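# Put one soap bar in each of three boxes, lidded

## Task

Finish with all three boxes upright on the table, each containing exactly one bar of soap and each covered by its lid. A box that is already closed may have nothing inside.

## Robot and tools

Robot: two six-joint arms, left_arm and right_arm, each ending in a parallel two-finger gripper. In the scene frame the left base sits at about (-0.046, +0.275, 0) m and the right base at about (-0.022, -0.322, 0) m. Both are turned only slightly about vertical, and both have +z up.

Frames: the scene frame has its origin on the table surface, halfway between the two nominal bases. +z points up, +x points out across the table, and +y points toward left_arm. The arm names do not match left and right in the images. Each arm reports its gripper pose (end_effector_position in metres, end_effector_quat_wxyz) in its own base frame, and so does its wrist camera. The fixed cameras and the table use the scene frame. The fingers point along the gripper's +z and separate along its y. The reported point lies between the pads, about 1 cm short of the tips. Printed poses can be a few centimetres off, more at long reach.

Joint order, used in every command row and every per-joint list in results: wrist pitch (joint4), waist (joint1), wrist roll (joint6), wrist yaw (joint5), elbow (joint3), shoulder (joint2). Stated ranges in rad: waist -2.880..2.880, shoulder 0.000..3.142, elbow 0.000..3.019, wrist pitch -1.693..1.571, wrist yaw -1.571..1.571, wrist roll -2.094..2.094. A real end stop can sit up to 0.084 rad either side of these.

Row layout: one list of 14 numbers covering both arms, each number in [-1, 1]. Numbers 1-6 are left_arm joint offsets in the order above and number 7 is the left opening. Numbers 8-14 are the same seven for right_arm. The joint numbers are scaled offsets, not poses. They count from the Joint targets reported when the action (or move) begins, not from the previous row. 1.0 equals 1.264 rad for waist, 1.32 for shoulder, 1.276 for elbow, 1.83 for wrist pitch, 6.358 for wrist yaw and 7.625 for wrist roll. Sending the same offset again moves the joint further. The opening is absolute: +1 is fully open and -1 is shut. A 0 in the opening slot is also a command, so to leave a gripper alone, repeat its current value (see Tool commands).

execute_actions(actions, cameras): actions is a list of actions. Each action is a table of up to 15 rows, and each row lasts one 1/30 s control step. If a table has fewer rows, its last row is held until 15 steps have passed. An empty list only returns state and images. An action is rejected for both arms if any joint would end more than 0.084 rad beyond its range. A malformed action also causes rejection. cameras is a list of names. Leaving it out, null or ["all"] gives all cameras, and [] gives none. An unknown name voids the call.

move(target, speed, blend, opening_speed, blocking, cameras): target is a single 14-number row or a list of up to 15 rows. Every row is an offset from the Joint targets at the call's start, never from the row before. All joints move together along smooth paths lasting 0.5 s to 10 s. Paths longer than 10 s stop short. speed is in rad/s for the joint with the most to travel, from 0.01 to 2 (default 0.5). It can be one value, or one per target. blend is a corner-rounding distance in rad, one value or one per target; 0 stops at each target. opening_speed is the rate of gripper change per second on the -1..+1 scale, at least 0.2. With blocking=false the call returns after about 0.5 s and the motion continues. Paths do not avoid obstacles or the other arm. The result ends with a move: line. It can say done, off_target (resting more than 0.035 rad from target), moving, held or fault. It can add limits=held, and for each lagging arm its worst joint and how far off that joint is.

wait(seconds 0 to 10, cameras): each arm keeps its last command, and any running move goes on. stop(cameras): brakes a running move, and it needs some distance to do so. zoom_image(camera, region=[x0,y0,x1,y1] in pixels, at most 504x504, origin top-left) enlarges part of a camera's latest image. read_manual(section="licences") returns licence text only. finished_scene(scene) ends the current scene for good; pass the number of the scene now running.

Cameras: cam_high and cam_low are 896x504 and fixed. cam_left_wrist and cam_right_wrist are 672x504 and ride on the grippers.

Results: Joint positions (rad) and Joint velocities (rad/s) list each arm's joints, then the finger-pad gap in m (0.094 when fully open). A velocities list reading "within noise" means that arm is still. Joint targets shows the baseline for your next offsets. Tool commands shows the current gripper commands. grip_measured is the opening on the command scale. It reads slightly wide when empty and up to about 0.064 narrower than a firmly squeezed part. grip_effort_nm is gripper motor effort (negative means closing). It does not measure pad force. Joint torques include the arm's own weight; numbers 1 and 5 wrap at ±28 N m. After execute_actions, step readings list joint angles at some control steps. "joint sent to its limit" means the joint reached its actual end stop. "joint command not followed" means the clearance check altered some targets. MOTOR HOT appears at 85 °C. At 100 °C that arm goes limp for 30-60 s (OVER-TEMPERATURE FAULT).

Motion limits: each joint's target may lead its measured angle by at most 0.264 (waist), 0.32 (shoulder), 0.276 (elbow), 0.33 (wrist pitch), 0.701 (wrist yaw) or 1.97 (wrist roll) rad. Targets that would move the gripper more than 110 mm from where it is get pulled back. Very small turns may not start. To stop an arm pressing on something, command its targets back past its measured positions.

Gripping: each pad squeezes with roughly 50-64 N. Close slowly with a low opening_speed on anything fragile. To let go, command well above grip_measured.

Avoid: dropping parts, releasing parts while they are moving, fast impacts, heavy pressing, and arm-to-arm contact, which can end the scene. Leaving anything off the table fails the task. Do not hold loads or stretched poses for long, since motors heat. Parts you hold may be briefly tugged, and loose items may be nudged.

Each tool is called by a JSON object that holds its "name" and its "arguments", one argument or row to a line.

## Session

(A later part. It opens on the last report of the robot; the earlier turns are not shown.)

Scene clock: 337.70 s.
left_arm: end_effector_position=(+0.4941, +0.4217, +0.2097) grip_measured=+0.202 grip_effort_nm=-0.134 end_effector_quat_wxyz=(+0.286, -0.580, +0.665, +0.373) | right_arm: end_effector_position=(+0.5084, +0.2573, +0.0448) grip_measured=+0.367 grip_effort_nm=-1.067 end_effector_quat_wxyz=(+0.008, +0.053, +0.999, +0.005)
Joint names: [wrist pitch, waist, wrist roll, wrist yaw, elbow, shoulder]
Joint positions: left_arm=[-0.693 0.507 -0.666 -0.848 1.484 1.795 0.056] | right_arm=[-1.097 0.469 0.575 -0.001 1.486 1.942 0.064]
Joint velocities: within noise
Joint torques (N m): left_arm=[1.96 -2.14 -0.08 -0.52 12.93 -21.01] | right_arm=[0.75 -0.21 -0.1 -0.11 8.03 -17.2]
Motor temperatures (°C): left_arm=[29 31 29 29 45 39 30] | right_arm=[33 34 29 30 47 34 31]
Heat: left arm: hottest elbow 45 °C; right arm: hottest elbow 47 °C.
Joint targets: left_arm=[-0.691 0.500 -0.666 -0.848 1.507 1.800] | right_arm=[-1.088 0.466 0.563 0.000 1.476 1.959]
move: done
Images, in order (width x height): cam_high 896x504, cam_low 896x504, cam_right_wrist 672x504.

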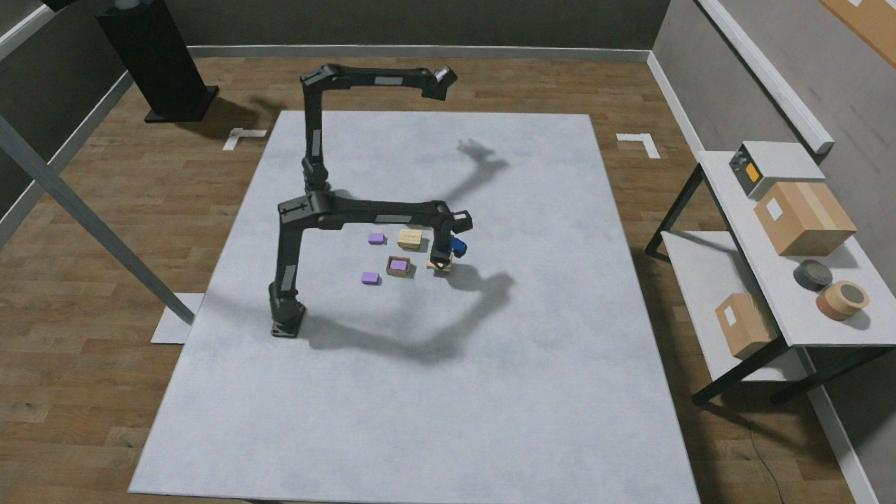

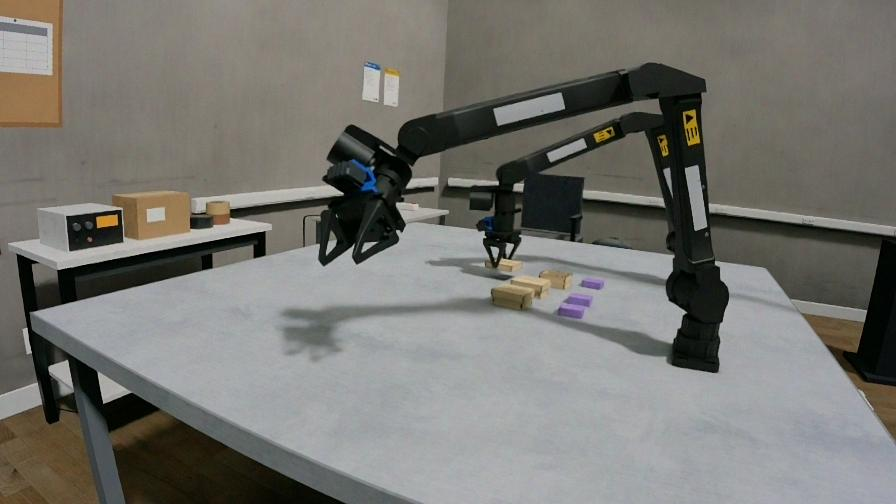

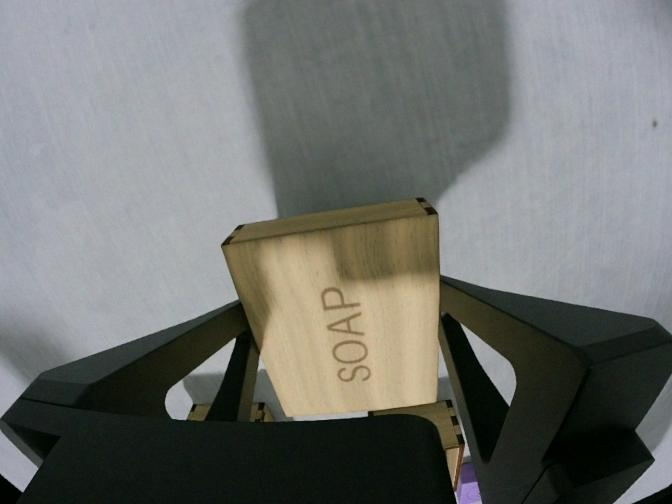

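{"name": "move", "arguments": {
  "target": [0,0,0,0,0,0,0.2, 0.0336,0,0,0,-0.0196,0.0276,0.2],
  "speed": 0.1,
  "cameras": ["cam_low"]
}}

{"name": "zoom_image", "arguments": {
  "camera": "cam_low",
  "region": [450, 220, 570, 320]
}}

Scene clock: 351.73 s.
left_arm: end_effector_position=(+0.4941, +0.4217, +0.2097) grip_measured=+0.202 grip_effort_nm=-0.129 end_effector_quat_wxyz=(+0.286, -0.580, +0.665, +0.373) | right_arm: end_effector_position=(+0.5111, +0.2587, +0.0218) grip_measured=+0.367 grip_effort_nm=-1.082 end_effector_quat_wxyz=(+0.012, +0.053, +0.999, +0.007)
Joint names: [wrist pitch, waist, wrist roll, wrist yaw, elbow, shoulder]
Joint positions: left_arm=[-0.693 0.507 -0.666 -0.848 1.484 1.795 0.056] | right_arm=[-1.035 0.469 0.575 -0.001 1.464 1.971 0.064]
Joint velocities: within noise
Joint torques (N m): left_arm=[1.96 -2.2 -0.08 -0.53 12.93 -21.07] | right_arm=[0.8 -0.21 -0.09 -0.11 7.58 -17.08]
Motor temperatures (°C): left_arm=[29 31 29 29 45 39 29] | right_arm=[33 34 29 30 45 33 32]
Heat: left arm: hottest elbow 45 °C; right arm: hottest elbow 45 °C.
Joint targets: left_arm=[-0.691 0.500 -0.666 -0.848 1.507 1.800] | right_arm=[-1.026 0.466 0.563 0.000 1.452 1.995]
move: done
Images, in order (width x height): cam_low 896x504.

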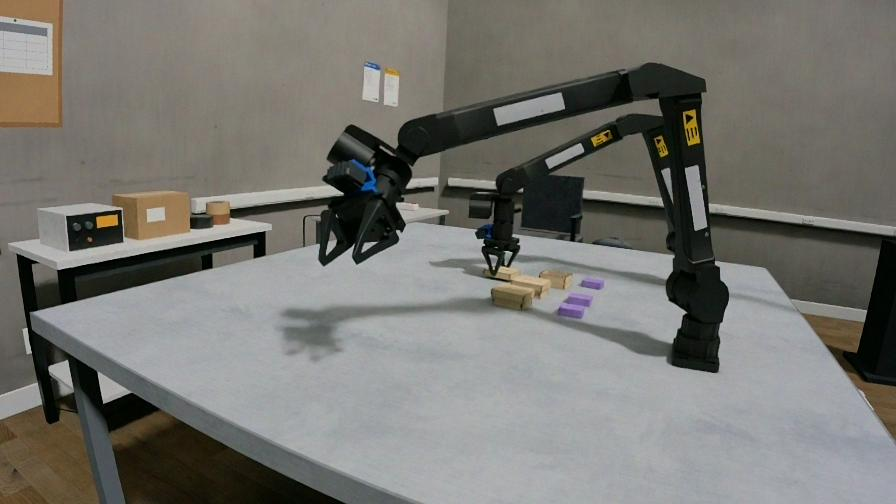

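Scaled by 4.200 from the camera's 896x504 image, which has a finer 1280x720 frame.

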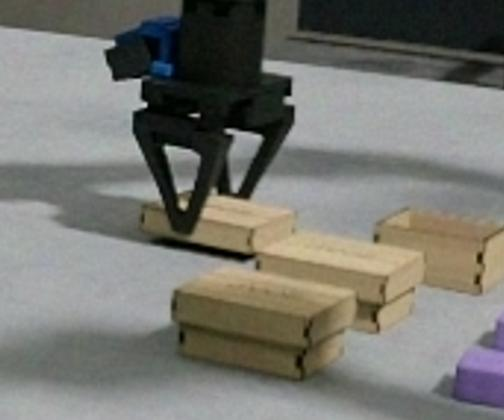

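{"name": "move", "arguments": {
  "target": [0,0,0,0,0,0,0.2, 0.0106,0,0,0,-0.006,0.0096,0.2],
  "speed": 0.05,
  "cameras": ["cam_low"]
}}

{"name": "zoom_image", "arguments": {
  "camera": "cam_low",
  "region": [450, 220, 570, 320]
}}

Scene clock: 360.87 s.
left_arm: end_effector_position=(+0.4941, +0.4217, +0.2097) grip_measured=+0.202 grip_effort_nm=-0.129 end_effector_quat_wxyz=(+0.286, -0.580, +0.665, +0.373) | right_arm: end_effector_position=(+0.5116, +0.2590, +0.0143) grip_measured=+0.367 grip_effort_nm=-1.082 end_effector_quat_wxyz=(+0.013, +0.053, +0.998, +0.008)
Joint names: [wrist pitch, waist, wrist roll, wrist yaw, elbow, shoulder]
Joint positions: left_arm=[-0.693 0.507 -0.666 -0.848 1.484 1.795 0.056] | right_arm=[-1.016 0.469 0.574 -0.001 1.457 1.98 0.064]
Joint velocities: within noise
Joint torques (N m): left_arm=[1.96 -2.14 -0.08 -0.52 12.94 -21.01] | right_arm=[0.77 -0.21 -0.07 -0.11 7.42 -16.79]
Motor temperatures (°C): left_arm=[29 30 29 29 45 39 29] | right_arm=[33 34 29 30 44 34 32]
Heat: left arm: hottest elbow 45 °C; right arm: hottest elbow 44 °C.
Joint targets: left_arm=[-0.691 0.500 -0.666 -0.848 1.507 1.800] | right_arm=[-1.007 0.466 0.563 0.000 1.444 2.008]
move: done
Images, in order (width x height): cam_low 896x504.

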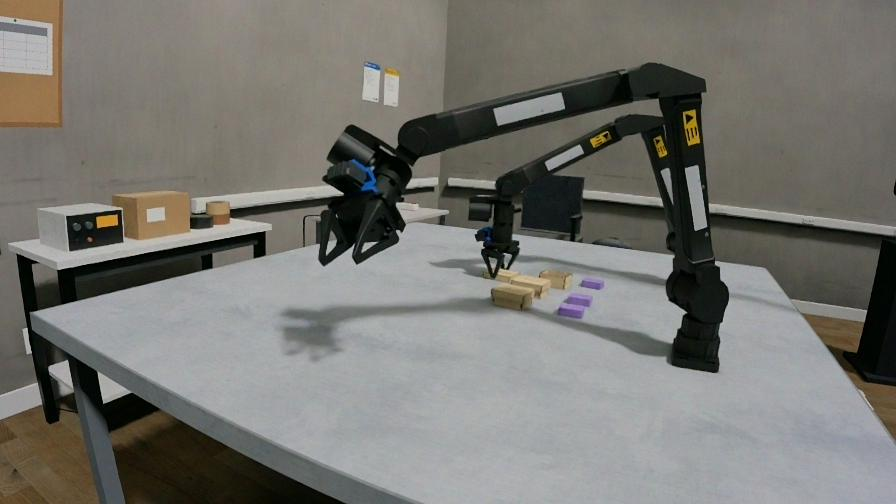

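Scaled by 4.200 from the camera's 896x504 image, which has a finer 1280x720 frame.

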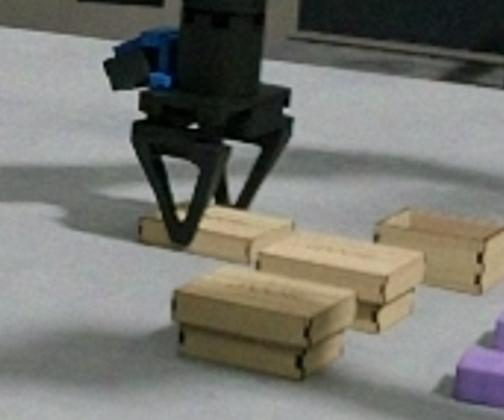

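{"name": "move", "arguments": {
  "target": [
    [0,0,0,0,0,0,0.2, 0.0025,0,0,0,-0.0015,0.0025,0.2],
    [0,0,0,0,0,0,0.2, 0.0025,0,0,0,-0.0015,0.0025,0.66],
    [0,0,0,0,0,0,0.2, -0.1563,0,0,0,0.1172,-0.1038,0.66],
    [0,0,0,0,0,0,0.2, -0.1486,0.106,0.0075,0,-0.0799,-0.3015,0.66]
  ],
  "speed": 0.4,
  "opening_speed": 0.4,
  "cameras": ["cam_right_wrist","cam_low"]
}}

{"name": "zoom_image", "arguments": {
  "camera": "cam_right_wrist",
  "region": [260, 150, 460, 300]
}}

Scene clock: 379.53 s.
left_arm: end_effector_position=(+0.4941, +0.4217, +0.2097) grip_measured=+0.202 grip_effort_nm=-0.129 end_effector_quat_wxyz=(+0.286, -0.580, +0.665, +0.373) | right_arm: end_effector_position=(+0.4007, +0.2710, +0.1618) grip_measured=+0.658 grip_effort_nm=0.042 end_effector_quat_wxyz=(+0.012, +0.006, +1.000, +0.009)
Joint names: [wrist pitch, waist, wrist roll, wrist yaw, elbow, shoulder]
Joint positions: left_arm=[-0.693 0.507 -0.666 -0.848 1.484 1.795 0.056] | right_arm=[-1.281 0.595 0.608 -0.001 1.357 1.617 0.078]
Joint velocities: within noise
Joint torques (N m): left_arm=[1.98 -2.2 -0.08 -0.53 12.94 -21.01] | right_arm=[0.51 0.44 0.13 -0.11 8.28 -14.97]
Motor temperatures (°C): left_arm=[29 30 29 29 46 39 29] | right_arm=[32 34 29 30 43 35 32]
Heat: left arm: hottest elbow 46 °C; right arm: hottest elbow 43 °C.
Joint targets: left_arm=[-0.691 0.500 -0.666 -0.848 1.507 1.800] | right_arm=[-1.279 0.600 0.620 0.000 1.342 1.610]
move: done
Images, in order (width x height): cam_low 896x504, cam_right_wrist 672x504.

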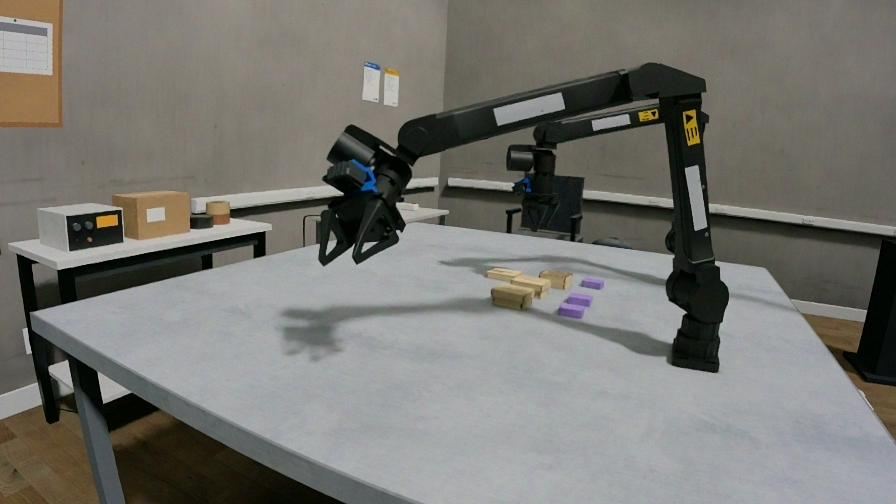

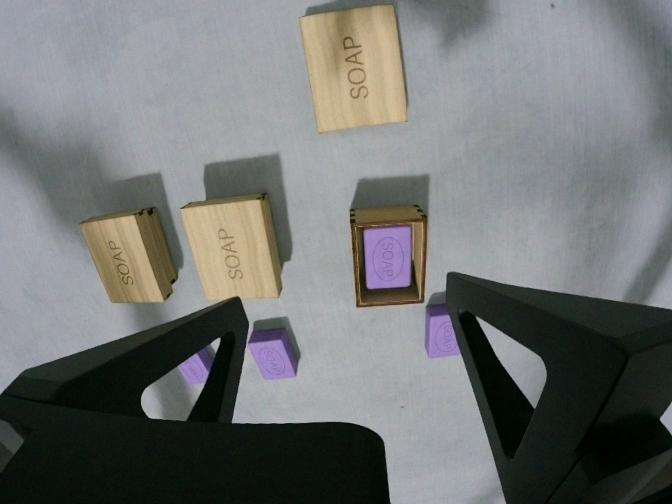

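Scaled by 2.520 from the camera's 672x504 image, which has a finer 960x720 frame.

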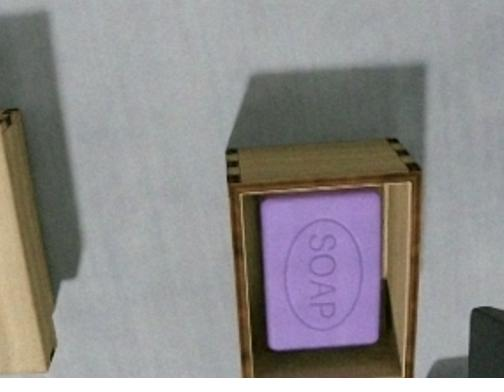

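{"name": "zoom_image", "arguments": {
  "camera": "cam_right_wrist",
  "region": [230, 300, 330, 390]
}}

{"name": "zoom_image", "arguments": {
  "camera": "cam_right_wrist",
  "region": [340, 190, 440, 320]
}}

Scaled by 5.040 from the camera's 672x504 image, which has a finer 960x720 frame.

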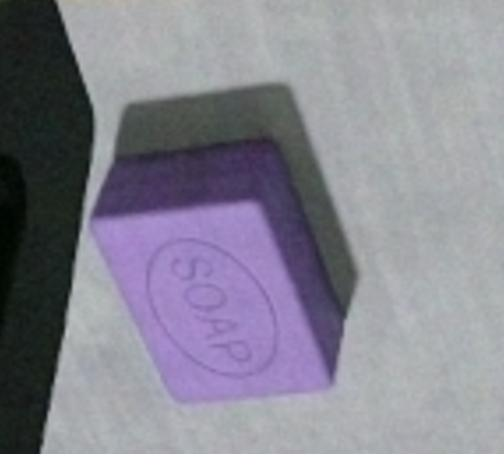

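Scaled by 3.877 from the camera's 672x504 image, which has a finer 960x720 frame.

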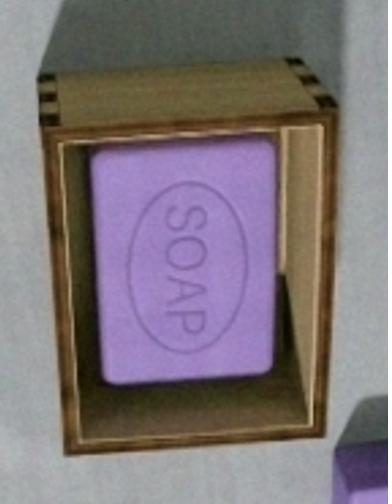

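{"name": "zoom_image", "arguments": {
  "camera": "cam_low",
  "region": [530, 255, 610, 300]
}}

{"name": "zoom_image", "arguments": {
  "camera": "cam_low",
  "region": [540, 275, 610, 325]
}}

{"name": "zoom_image", "arguments": {
  "camera": "cam_high",
  "region": [350, 240, 420, 300]
}}

Scaled by 6.300 from the camera's 896x504 image, which has a finer 1280x720 frame.

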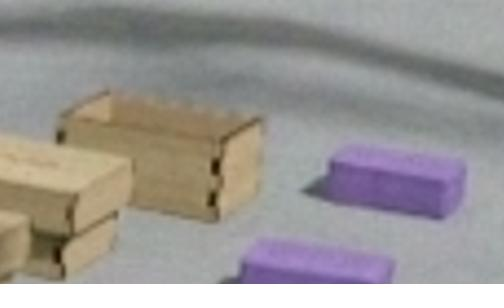

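Scaled by 7.200 from the camera's 896x504 image, which has a finer 1280x720 frame.

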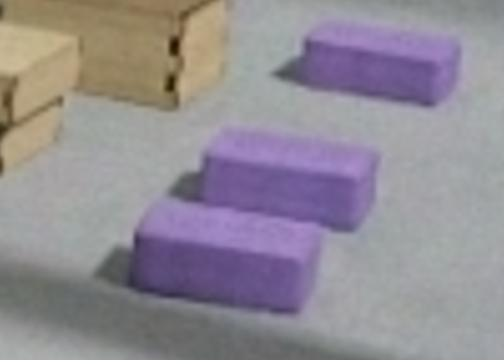

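This scene's latest camera images include none from cam_high. They are from: cam_low, cam_right_wrist. cam_high's image comes with the result of a call that names it in "cameras".

{"name": "move", "arguments": {
  "target": [
    [0,0,0,0,0,0,0.2, -0.0077,-0.106,-0.0075,0,0.1971,0.1977,0.66],
    [0,0,0,0,0,0,0.2, 0.1511,-0.106,-0.0075,0,0.0784,0.304,0.66],
    [0,0,0,0,0,0,0.2, 0.1511,-0.106,-0.0075,0,0.0784,0.304,0.2]
  ],
  "speed": 0.35,
  "opening_speed": 0.4,
  "cameras": ["cam_right_wrist"]
}}

Scene clock: 441.73 s.
left_arm: end_effector_position=(+0.4941, +0.4217, +0.2097) grip_measured=+0.202 grip_effort_nm=-0.139 end_effector_quat_wxyz=(+0.286, -0.580, +0.665, +0.373) | right_arm: end_effector_position=(+0.5181, +0.2585, +0.0263) grip_measured=+0.203 grip_effort_nm=-0.149 end_effector_quat_wxyz=(+0.025, +0.055, +0.998, +0.010)
Joint names: [wrist pitch, waist, wrist roll, wrist yaw, elbow, shoulder]
Joint positions: left_arm=[-0.693 0.507 -0.666 -0.848 1.484 1.795 0.056] | right_arm=[-1.021 0.466 0.575 0.007 1.469 1.966 0.057]
Joint velocities: within noise
Joint torques (N m): left_arm=[1.98 -2.14 -0.09 -0.53 12.93 -21.01] | right_arm=[1.17 0.15 -0.1 -0.47 6.43 -15.15]
Motor temperatures (°C): left_arm=[29 30 29 29 46 39 29] | right_arm=[32 34 29 30 42 35 30]
Heat: left arm: hottest elbow 46 °C; right arm: hottest elbow 42 °C.
Joint targets: left_arm=[-0.691 0.500 -0.666 -0.848 1.507 1.800] | right_arm=[-1.002 0.466 0.563 -0.001 1.442 2.011]
move: off_target (right_arm); target 3's new numbers were sent with right_arm's shoulder 0.045 rad from that target; right_arm: the shoulder is farthest, 0.045 rad from its target
Images, in order (width x height): cam_right_wrist 672x504.

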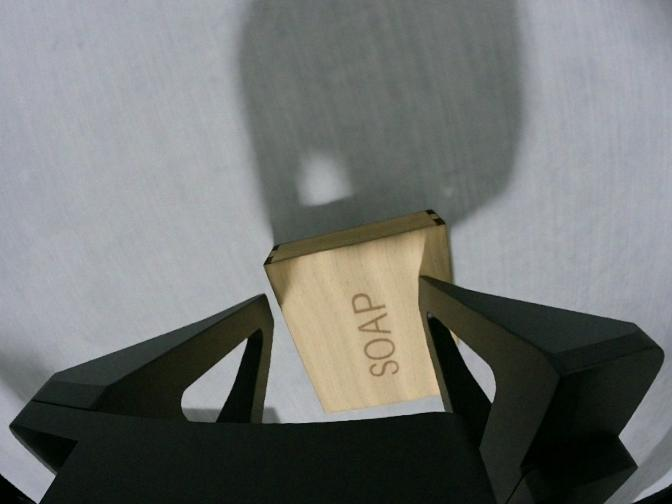

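{"name": "move", "arguments": {
  "target": [
    [0,0,0,0,0,0,0.2, -0.071,0,0,0,0.043,-0.057,0.2],
    [0,0,0,0,0,0,0.2, -0.066,-0.0106,-0.0109,0,0.035,-0.06,0.75]
  ],
  "speed": 0.3,
  "cameras": ["cam_right_wrist"]
}}

Scene clock: 476.13 s.
left_arm: end_effector_position=(+0.4941, +0.4217, +0.2097) grip_measured=+0.202 grip_effort_nm=-0.129 end_effector_quat_wxyz=(+0.286, -0.580, +0.665, +0.373) | right_arm: end_effector_position=(+0.4994, +0.2470, +0.0374) grip_measured=+0.747 grip_effort_nm=0.037 end_effector_quat_wxyz=(-0.010, +0.016, +1.000, -0.006)
Joint names: [wrist pitch, waist, wrist roll, wrist yaw, elbow, shoulder]
Joint positions: left_arm=[-0.693 0.507 -0.666 -0.848 1.484 1.795 0.056] | right_arm=[-1.119 0.46 0.492 0.001 1.469 1.945 0.082]
Joint velocities: within noise
Joint torques (N m): left_arm=[1.98 -2.2 -0.08 -0.53 12.94 -21.07] | right_arm=[0.18 -0.62 -0.09 -0.19 10.14 -19.43]
Motor temperatures (°C): left_arm=[29 30 29 29 47 39 29] | right_arm=[32 33 29 30 41 35 30]
Heat: left arm: hottest elbow 47 °C; right arm: hottest elbow 41 °C.
Joint targets: left_arm=[-0.691 0.500 -0.666 -0.848 1.507 1.800] | right_arm=[-1.123 0.452 0.480 0.000 1.487 1.932]
move: done
Images, in order (width x height): cam_right_wrist 672x504.

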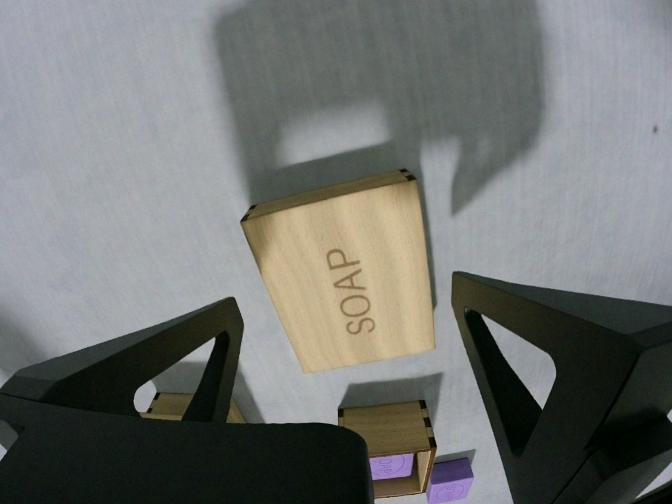

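{"name": "move", "arguments": {
  "target": [0,0,0,0,0,0,0.2, -0.011,0,-0.0157,0,0.0316,0.0174,0.75],
  "speed": 0.3,
  "cameras": ["cam_right_wrist"]
}}

Scene clock: 504.03 s.
left_arm: end_effector_position=(+0.4941, +0.4217, +0.2097) grip_measured=+0.202 grip_effort_nm=-0.139 end_effector_quat_wxyz=(+0.286, -0.580, +0.665, +0.373) | right_arm: end_effector_position=(+0.4957, +0.2451, +0.0375) grip_measured=+0.748 grip_effort_nm=0.032 end_effector_quat_wxyz=(-0.018, -0.044, +0.999, -0.009)
Joint names: [wrist pitch, waist, wrist roll, wrist yaw, elbow, shoulder]
Joint positions: left_arm=[-0.693 0.507 -0.666 -0.848 1.484 1.795 0.056] | right_arm=[-1.136 0.46 0.373 0.001 1.469 1.945 0.082]
Joint velocities: within noise
Joint torques (N m): left_arm=[1.98 -2.14 -0.08 -0.53 12.94 -21.07] | right_arm=[0.03 -0.56 -0.08 -0.2 13.49 -17.61]
Motor temperatures (°C): left_arm=[28 30 29 29 47 39 29] | right_arm=[32 33 29 30 42 35 30]
Heat: left arm: hottest elbow 47 °C; right arm: hottest elbow 42 °C.
Joint targets: left_arm=[-0.691 0.500 -0.666 -0.848 1.507 1.800] | right_arm=[-1.143 0.452 0.360 0.000 1.527 1.955]
move: off_target (right_arm); right_arm: the elbow is farthest, 0.058 rad from its target
Images, in order (width x height): cam_right_wrist 672x504.

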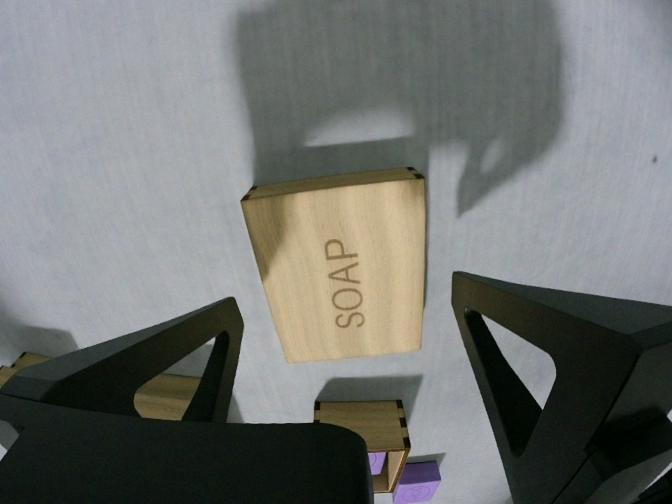

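{"name": "move", "arguments": {
  "target": [
    [0,0,0,0,0,0,0.2, 0.0831,0.001,0,0,-0.0784,0.0392,0.75]
  ],
  "speed": 0.15,
  "cameras": ["cam_right_wrist","cam_low"]
}}

{"name": "zoom_image", "arguments": {
  "camera": "cam_low",
  "region": [450, 220, 570, 320]
}}

Scene clock: 518.00 s.
left_arm: end_effector_position=(+0.4941, +0.4217, +0.2097) grip_measured=+0.202 grip_effort_nm=-0.134 end_effector_quat_wxyz=(+0.286, -0.580, +0.665, +0.373) | right_arm: end_effector_position=(+0.5154, +0.2545, +0.0248) grip_measured=+0.748 grip_effort_nm=0.037 end_effector_quat_wxyz=(+0.021, -0.044, +0.999, +0.008)
Joint names: [wrist pitch, waist, wrist roll, wrist yaw, elbow, shoulder]
Joint positions: left_arm=[-0.693 0.507 -0.666 -0.848 1.484 1.795 0.056] | right_arm=[-1.022 0.46 0.372 0.002 1.459 1.962 0.082]
Joint velocities: within noise
Joint torques (N m): left_arm=[1.98 -2.14 -0.08 -0.53 12.93 -21.01] | right_arm=[1.65 -0.5 -0.09 -0.23 5.91 -15.27]
Motor temperatures (°C): left_arm=[28 30 29 29 47 39 29] | right_arm=[32 33 29 30 44 35 30]
Heat: left arm: hottest elbow 47 °C; right arm: hottest elbow 44 °C.
Joint targets: left_arm=[-0.691 0.500 -0.666 -0.848 1.507 1.800] | right_arm=[-0.991 0.453 0.361 0.000 1.427 2.007]
move: off_target (right_arm); right_arm: the shoulder is farthest, 0.045 rad from its target
Images, in order (width x height): cam_low 896x504, cam_right_wrist 672x504.

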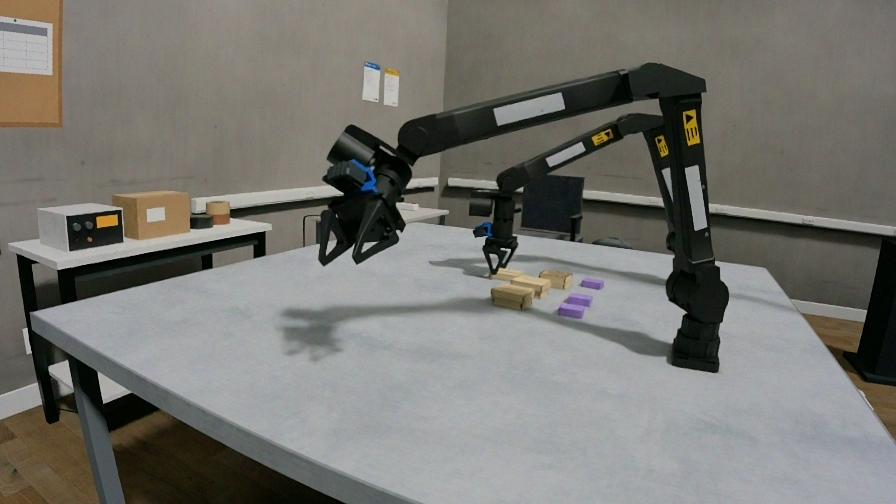

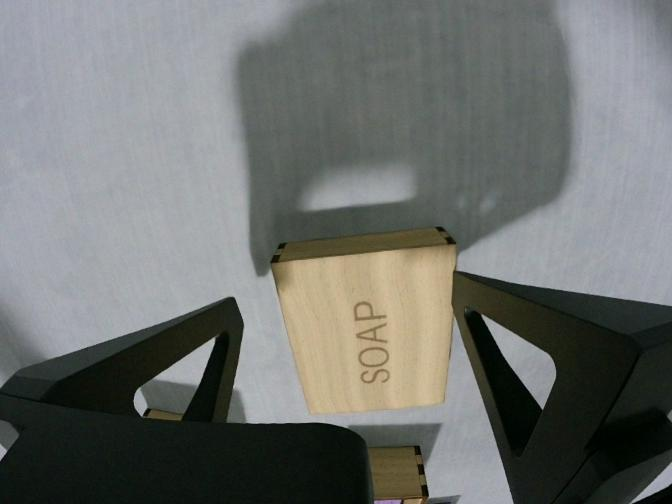

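Scaled by 4.200 from the camera's 896x504 image, which has a finer 1280x720 frame.

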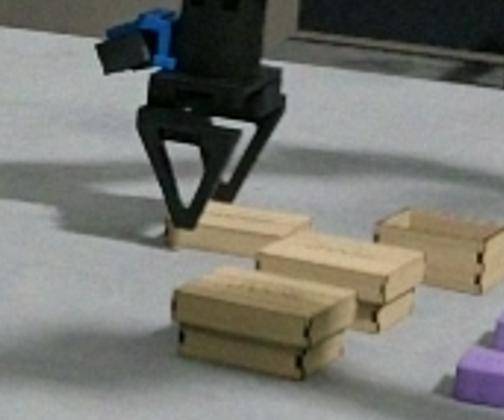

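{"name": "move", "arguments": {
  "target": [
    [0,0,0,0,0,0,0.2, -0.0482,0,0,0,0.0211,-0.0466,0.75],
    [0,0,0,0,0,0,0.2, -0.0482,-0.0075,0,0,0.0211,-0.0466,0.75],
    [0,0,0,0,0,0,0.2, -0.01,-0.0075,0,0,-0.003,-0.012,0.75]
  ],
  "speed": 0.15,
  "cameras": ["cam_right_wrist"]
}}

Scene clock: 533.63 s.
left_arm: end_effector_position=(+0.4941, +0.4217, +0.2097) grip_measured=+0.202 grip_effort_nm=-0.134 end_effector_quat_wxyz=(+0.286, -0.580, +0.665, +0.373) | right_arm: end_effector_position=(+0.5102, +0.2464, +0.0182) grip_measured=+0.748 grip_effort_nm=0.037 end_effector_quat_wxyz=(+0.013, -0.041, +0.999, +0.005)
Joint names: [wrist pitch, waist, wrist roll, wrist yaw, elbow, shoulder]
Joint positions: left_arm=[-0.693 0.507 -0.666 -0.848 1.484 1.795 0.056] | right_arm=[-1.019 0.451 0.368 0.001 1.438 1.961 0.082]
Joint velocities: within noise
Joint torques (N m): left_arm=[1.96 -2.2 -0.09 -0.53 12.93 -21.01] | right_arm=[0.73 -0.56 -0.06 -0.21 7.34 -16.21]
Motor temperatures (°C): left_arm=[28 30 29 29 47 39 29] | right_arm=[32 33 28 30 43 36 30]
Heat: left arm: hottest elbow 47 °C; right arm: hottest elbow 43 °C.
Joint targets: left_arm=[-0.691 0.500 -0.666 -0.848 1.507 1.800] | right_arm=[-1.009 0.444 0.360 0.000 1.423 1.991]
move: done
Images, in order (width x height): cam_right_wrist 672x504.

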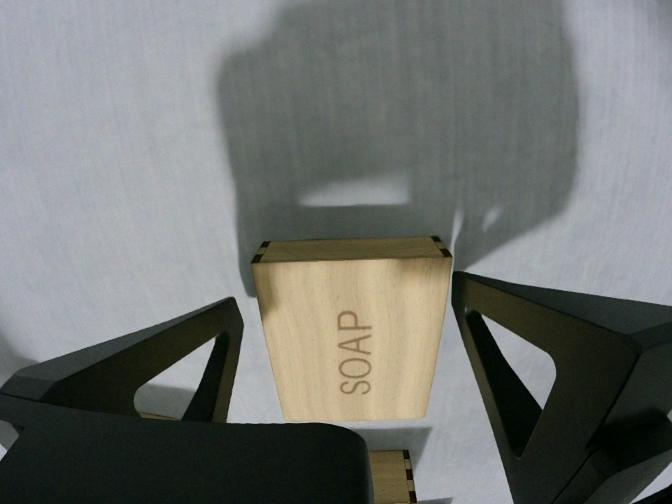

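{"name": "move", "arguments": {
  "target": [
    [0,0,0,0,0,0,0.2, 0.019,0,0,0,-0.022,0,0.75],
    [0,0,0,0,0,0,0.2, 0.019,0,0,0,-0.022,0,0.2]
  ],
  "speed": 0.15,
  "opening_speed": 0.4,
  "cameras": ["cam_right_wrist"]
}}

Scene clock: 545.10 s.
left_arm: end_effector_position=(+0.4941, +0.4217, +0.2097) grip_measured=+0.202 grip_effort_nm=-0.139 end_effector_quat_wxyz=(+0.286, -0.580, +0.665, +0.373) | right_arm: end_effector_position=(+0.5071, +0.2450, +0.0091) grip_measured=+0.386 grip_effort_nm=-1.072 end_effector_quat_wxyz=(+0.017, -0.041, +0.999, +0.007)
Joint names: [wrist pitch, waist, wrist roll, wrist yaw, elbow, shoulder]
Joint positions: left_arm=[-0.693 0.507 -0.666 -0.848 1.484 1.795 0.056] | right_arm=[-0.983 0.451 0.368 0.001 1.41 1.961 0.065]
Joint velocities: within noise
Joint torques (N m): left_arm=[1.98 -2.14 -0.08 -0.53 12.93 -21.01] | right_arm=[0.79 -0.5 -0.06 -0.19 7.12 -16.09]
Motor temperatures (°C): left_arm=[28 30 29 29 47 40 29] | right_arm=[32 33 28 30 43 35 30]
Heat: left arm: hottest elbow 47 °C; right arm: hottest elbow 43 °C.
Joint targets: left_arm=[-0.691 0.500 -0.666 -0.848 1.507 1.800] | right_arm=[-0.975 0.444 0.360 0.000 1.395 1.991]
move: done
Images, in order (width x height): cam_right_wrist 672x504.

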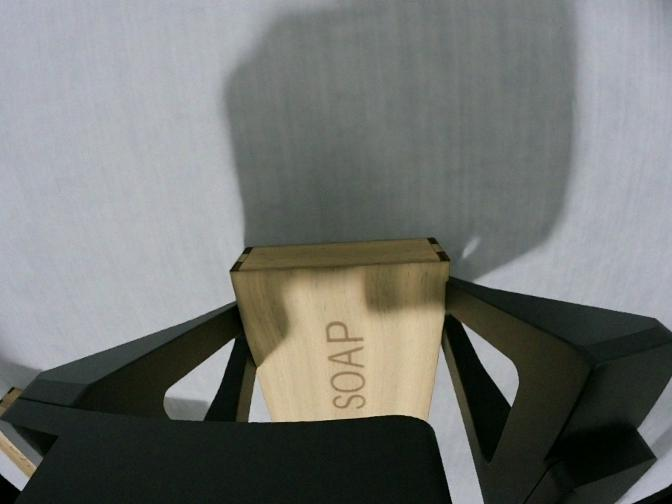

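{"name": "move", "arguments": {
  "target": [
    [0,0,0,0,0,0,0.2, 0,0,0,0,0,0,0.75],
    [0,0,0,0,0,0,0.2, -0.03,0,0,0,0.012,-0.045,0.75],
    [0,0,0,0,0,0,0.2, -0.0454,0.011,0.0157,0,0,-0.0624,0.75],
    [0,0,0,0,0,0,0.2, 0.0036,0.011,0.0157,0,-0.0261,-0.0205,0.75]
  ],
  "speed": 0.2,
  "opening_speed": 0.5,
  "cameras": ["cam_right_wrist"]
}}

Scene clock: 583.90 s.
left_arm: end_effector_position=(+0.4941, +0.4217, +0.2097) grip_measured=+0.202 grip_effort_nm=-0.129 end_effector_quat_wxyz=(+0.286, -0.580, +0.665, +0.373) | right_arm: end_effector_position=(+0.4971, +0.2402, +0.0110) grip_measured=+0.748 grip_effort_nm=0.042 end_effector_quat_wxyz=(+0.015, +0.009, +1.000, +0.007)
Joint names: [wrist pitch, waist, wrist roll, wrist yaw, elbow, shoulder]
Joint positions: left_arm=[-0.693 0.507 -0.666 -0.848 1.484 1.795 0.056] | right_arm=[-0.977 0.451 0.469 0.001 1.375 1.936 0.082]
Joint velocities: within noise
Joint torques (N m): left_arm=[1.96 -2.2 -0.08 -0.53 12.93 -21.07] | right_arm=[0.73 0.73 0.12 -0.18 7.23 -15.97]
Motor temperatures (°C): left_arm=[28 30 29 29 48 40 29] | right_arm=[32 33 28 30 43 36 31]
Heat: left arm: hottest elbow 48 °C; right arm: hottest elbow 43 °C.
Joint targets: left_arm=[-0.691 0.500 -0.666 -0.848 1.507 1.800] | right_arm=[-0.968 0.458 0.480 0.000 1.362 1.964]
move: done
Images, in order (width x height): cam_right_wrist 672x504.

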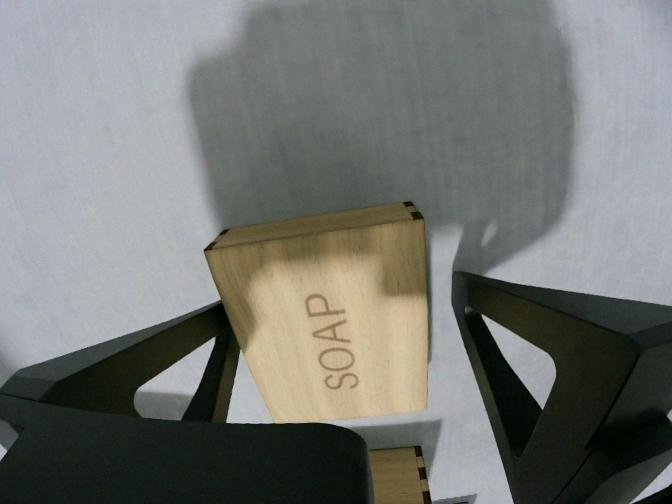

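{"name": "move", "arguments": {
  "target": [0,0,0,0,0,0,0.2, 0,0,0,0,0,0,0.2],
  "opening_speed": 0.3,
  "cameras": ["cam_right_wrist"]
}}

Scene clock: 590.17 s.
left_arm: end_effector_position=(+0.4941, +0.4217, +0.2097) grip_measured=+0.202 grip_effort_nm=-0.129 end_effector_quat_wxyz=(+0.286, -0.580, +0.665, +0.373) | right_arm: end_effector_position=(+0.4971, +0.2402, +0.0110) grip_measured=+0.373 grip_effort_nm=-1.077 end_effector_quat_wxyz=(+0.015, +0.009, +1.000, +0.007)
Joint names: [wrist pitch, waist, wrist roll, wrist yaw, elbow, shoulder]
Joint positions: left_arm=[-0.693 0.507 -0.666 -0.848 1.484 1.795 0.056] | right_arm=[-0.977 0.451 0.469 0.001 1.375 1.936 0.064]
Joint velocities: within noise
Joint torques (N m): left_arm=[1.98 -2.14 -0.08 -0.53 12.93 -21.01] | right_arm=[0.76 0.73 0.11 -0.18 7.21 -15.79]
Motor temperatures (°C): left_arm=[28 30 29 29 48 40 29] | right_arm=[32 33 28 30 43 35 31]
Heat: left arm: hottest elbow 48 °C; right arm: hottest elbow 43 °C.
Joint targets: left_arm=[-0.691 0.500 -0.666 -0.848 1.507 1.800] | right_arm=[-0.968 0.458 0.480 0.000 1.362 1.964]
move: done
Images, in order (width x height): cam_right_wrist 672x504.

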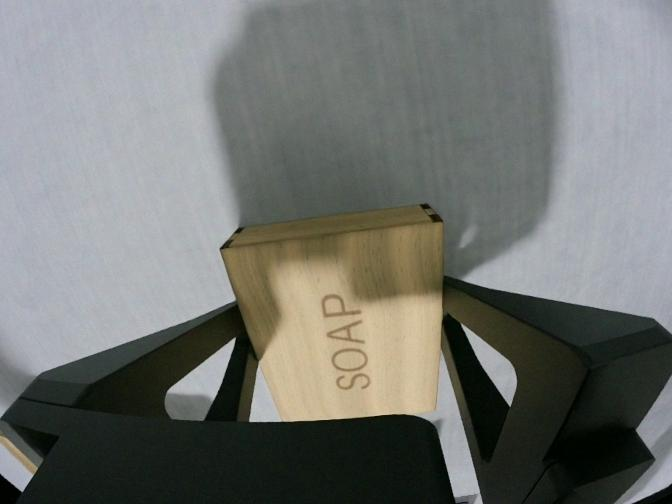

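{"name": "move", "arguments": {
  "target": [
    [0,0,0,0,0,0,0.2, -0.0488,0,0,0,0.0266,-0.0419,0.2],
    [0,0,0,0,0,0,0.2, -0.1379,0,0,0,0.094,-0.0997,0.2],
    [0,0,0,0,0,0,0.2, -0.0962,0.110,0.027,0,-0.1368,-0.265,0.2],
    [0,0,0,0,0,0,0.2, -0.0181,0.110,0.027,0,-0.1934,-0.2114,0.2]
  ],
  "speed": 0.3,
  "blend": 0.02,
  "cameras": ["cam_right_wrist","cam_low","cam_high"]
}}

{"name": "zoom_image", "arguments": {
  "camera": "cam_low",
  "region": [490, 220, 610, 320]
}}

{"name": "zoom_image", "arguments": {
  "camera": "cam_high",
  "region": [360, 220, 440, 300]
}}

Scene clock: 612.33 s.
left_arm: end_effector_position=(+0.4941, +0.4217, +0.2097) grip_measured=+0.202 grip_effort_nm=-0.134 end_effector_quat_wxyz=(+0.286, -0.580, +0.665, +0.373) | right_arm: end_effector_position=(+0.3803, +0.2551, +0.0582) grip_measured=+0.372 grip_effort_nm=-1.077 end_effector_quat_wxyz=(+0.008, +0.041, +0.999, +0.005)
Joint names: [wrist pitch, waist, wrist roll, wrist yaw, elbow, shoulder]
Joint positions: left_arm=[-0.693 0.507 -0.666 -0.848 1.484 1.795 0.056] | right_arm=[-1.01 0.592 0.674 0 1.126 1.667 0.064]
Joint velocities: within noise
Joint torques (N m): left_arm=[1.99 -2.2 -0.08 -0.53 12.94 -21.13] | right_arm=[0.79 0.56 0.13 -0.16 7.5 -12.63]
Motor temperatures (°C): left_arm=[28 30 29 29 48 40 29] | right_arm=[32 33 28 30 43 34 32]
Heat: left arm: hottest elbow 48 °C; right arm: hottest elbow 43 °C.
Joint targets: left_arm=[-0.691 0.500 -0.666 -0.848 1.507 1.800] | right_arm=[-1.001 0.597 0.686 0.000 1.115 1.685]
move: done
Images, in order (width x height): cam_high 896x504, cam_low 896x504, cam_right_wrist 672x504.

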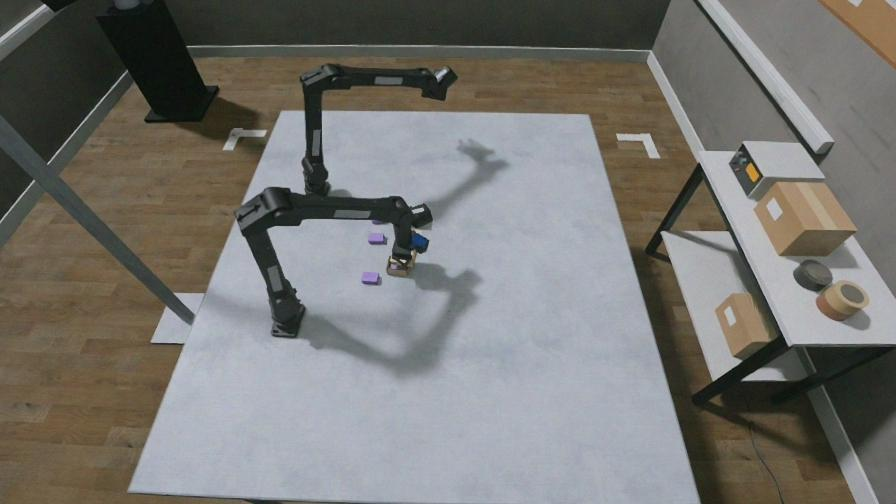

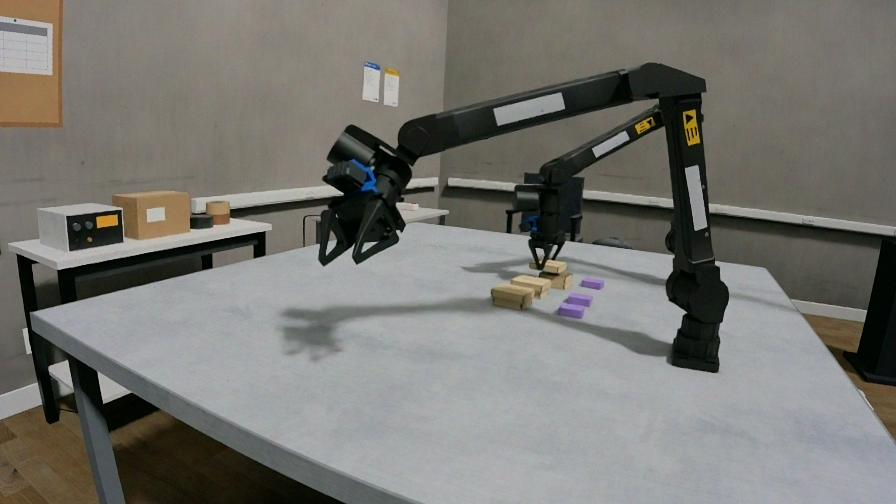

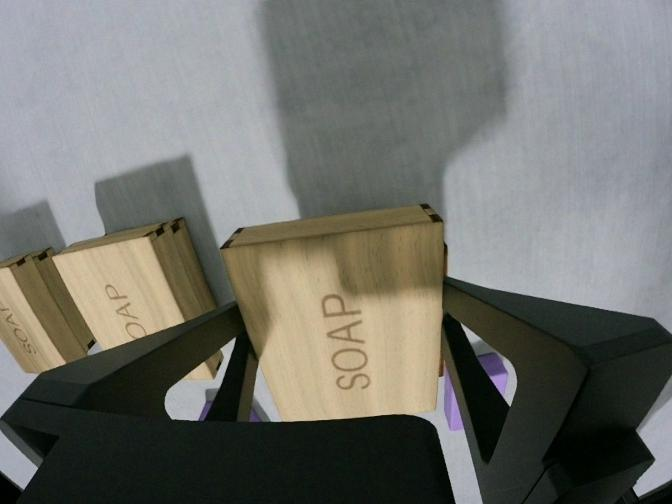

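Scaled by 4.200 from the camera's 896x504 image, which has a finer 1280x720 frame.

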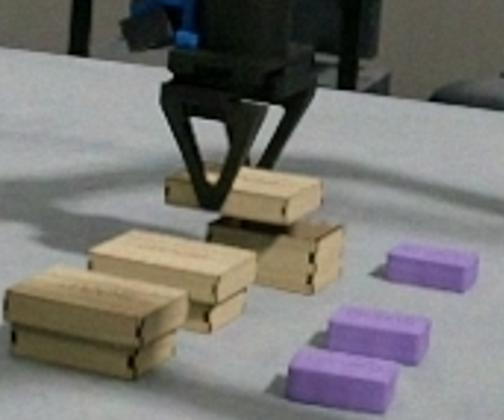

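Scaled by 6.300 from the camera's 896x504 image, which has a finer 1280x720 frame.

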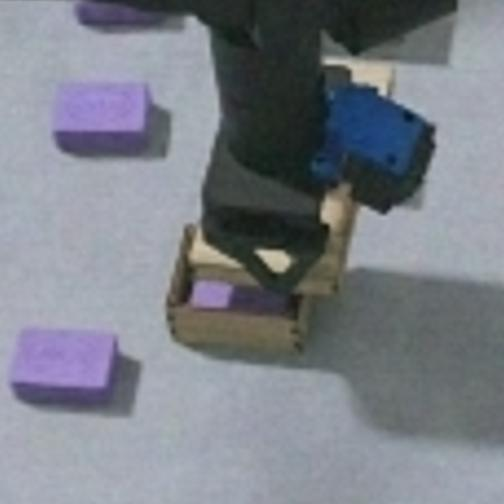

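{"name": "move", "arguments": {
  "target": [0,0,0,0,0,0,0.2, -0.0078,0,-0.0071,0,-0.031,-0.0409,0.2],
  "speed": 0.15,
  "cameras": ["cam_right_wrist","cam_low","cam_high"]
}}

{"name": "zoom_image", "arguments": {
  "camera": "cam_low",
  "region": [510, 240, 590, 300]
}}

{"name": "zoom_image", "arguments": {
  "camera": "cam_high",
  "region": [370, 235, 430, 285]
}}

{"name": "zoom_image", "arguments": {
  "camera": "cam_right_wrist",
  "region": [200, 170, 500, 430]
}}

Scene clock: 684.33 s.
left_arm: end_effector_position=(+0.4941, +0.4217, +0.2097) grip_measured=+0.202 grip_effort_nm=-0.139 end_effector_quat_wxyz=(+0.286, -0.580, +0.665, +0.373) | right_arm: end_effector_position=(+0.3683, +0.2470, +0.0567) grip_measured=+0.372 grip_effort_nm=-1.087 end_effector_quat_wxyz=(+0.003, +0.026, +1.000, +0.002)
Joint names: [wrist pitch, waist, wrist roll, wrist yaw, elbow, shoulder]
Joint positions: left_arm=[-0.693 0.507 -0.666 -0.848 1.484 1.795 0.056] | right_arm=[-1.01 0.592 0.644 0 1.089 1.643 0.064]
Joint velocities: within noise
Joint torques (N m): left_arm=[1.99 -2.2 -0.08 -0.53 12.93 -21.01] | right_arm=[0.18 0.56 -0.1 -0.16 7.23 -14.39]
Motor temperatures (°C): left_arm=[28 30 29 29 49 40 29] | right_arm=[31 33 28 30 41 35 32]
Heat: left arm: hottest elbow 49 °C; right arm: hottest elbow 41 °C.
Joint targets: left_arm=[-0.691 0.500 -0.666 -0.848 1.507 1.800] | right_arm=[-1.015 0.597 0.632 0.000 1.075 1.631]
move: done
Images, in order (width x height): cam_high 896x504, cam_low 896x504, cam_right_wrist 672x504.

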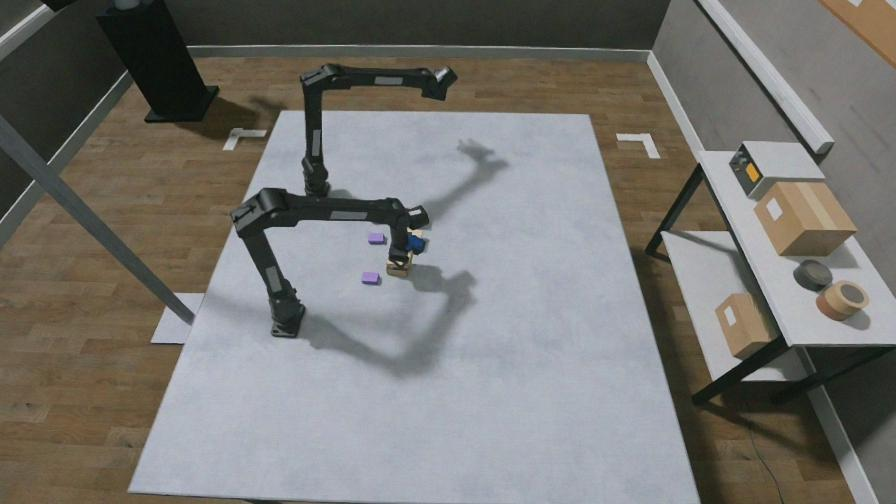

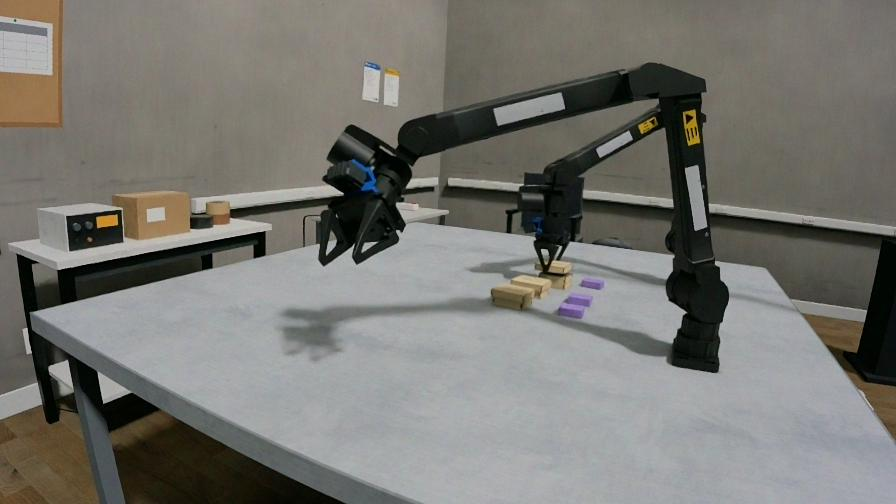

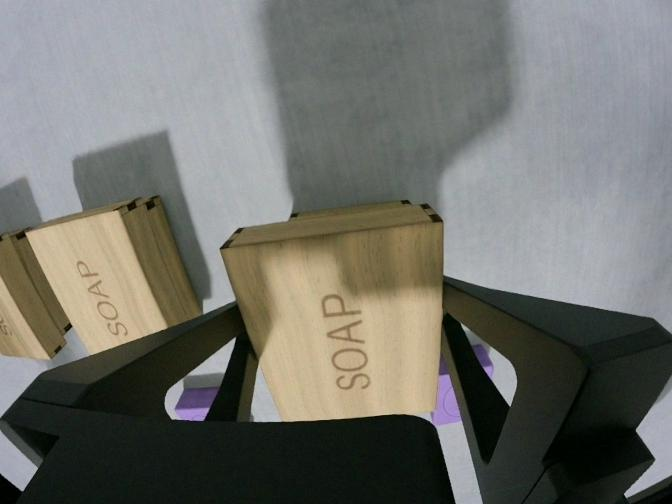

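Scaled by 6.300 from the camera's 896x504 image, which has a finer 1280x720 frame.

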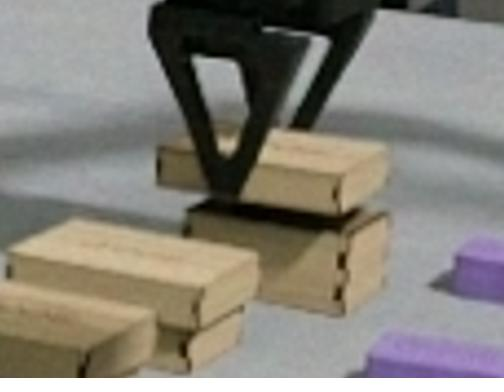

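Scaled by 8.400 from the camera's 896x504 image, which has a finer 1280x720 frame.

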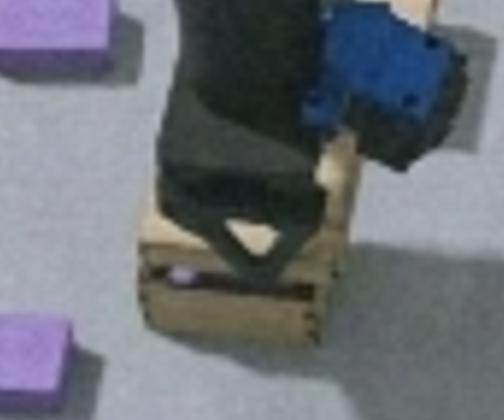

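Scaled by 1.680 from the camera's 672x504 image, which has a finer 960x720 frame.

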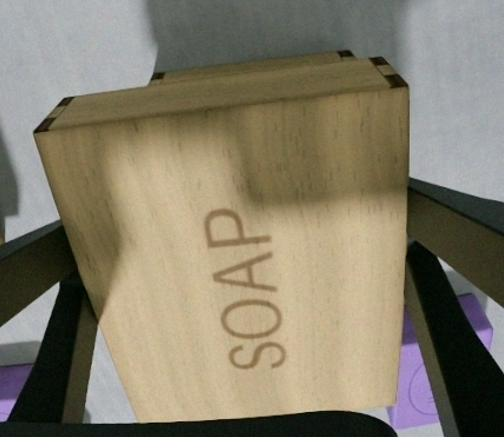

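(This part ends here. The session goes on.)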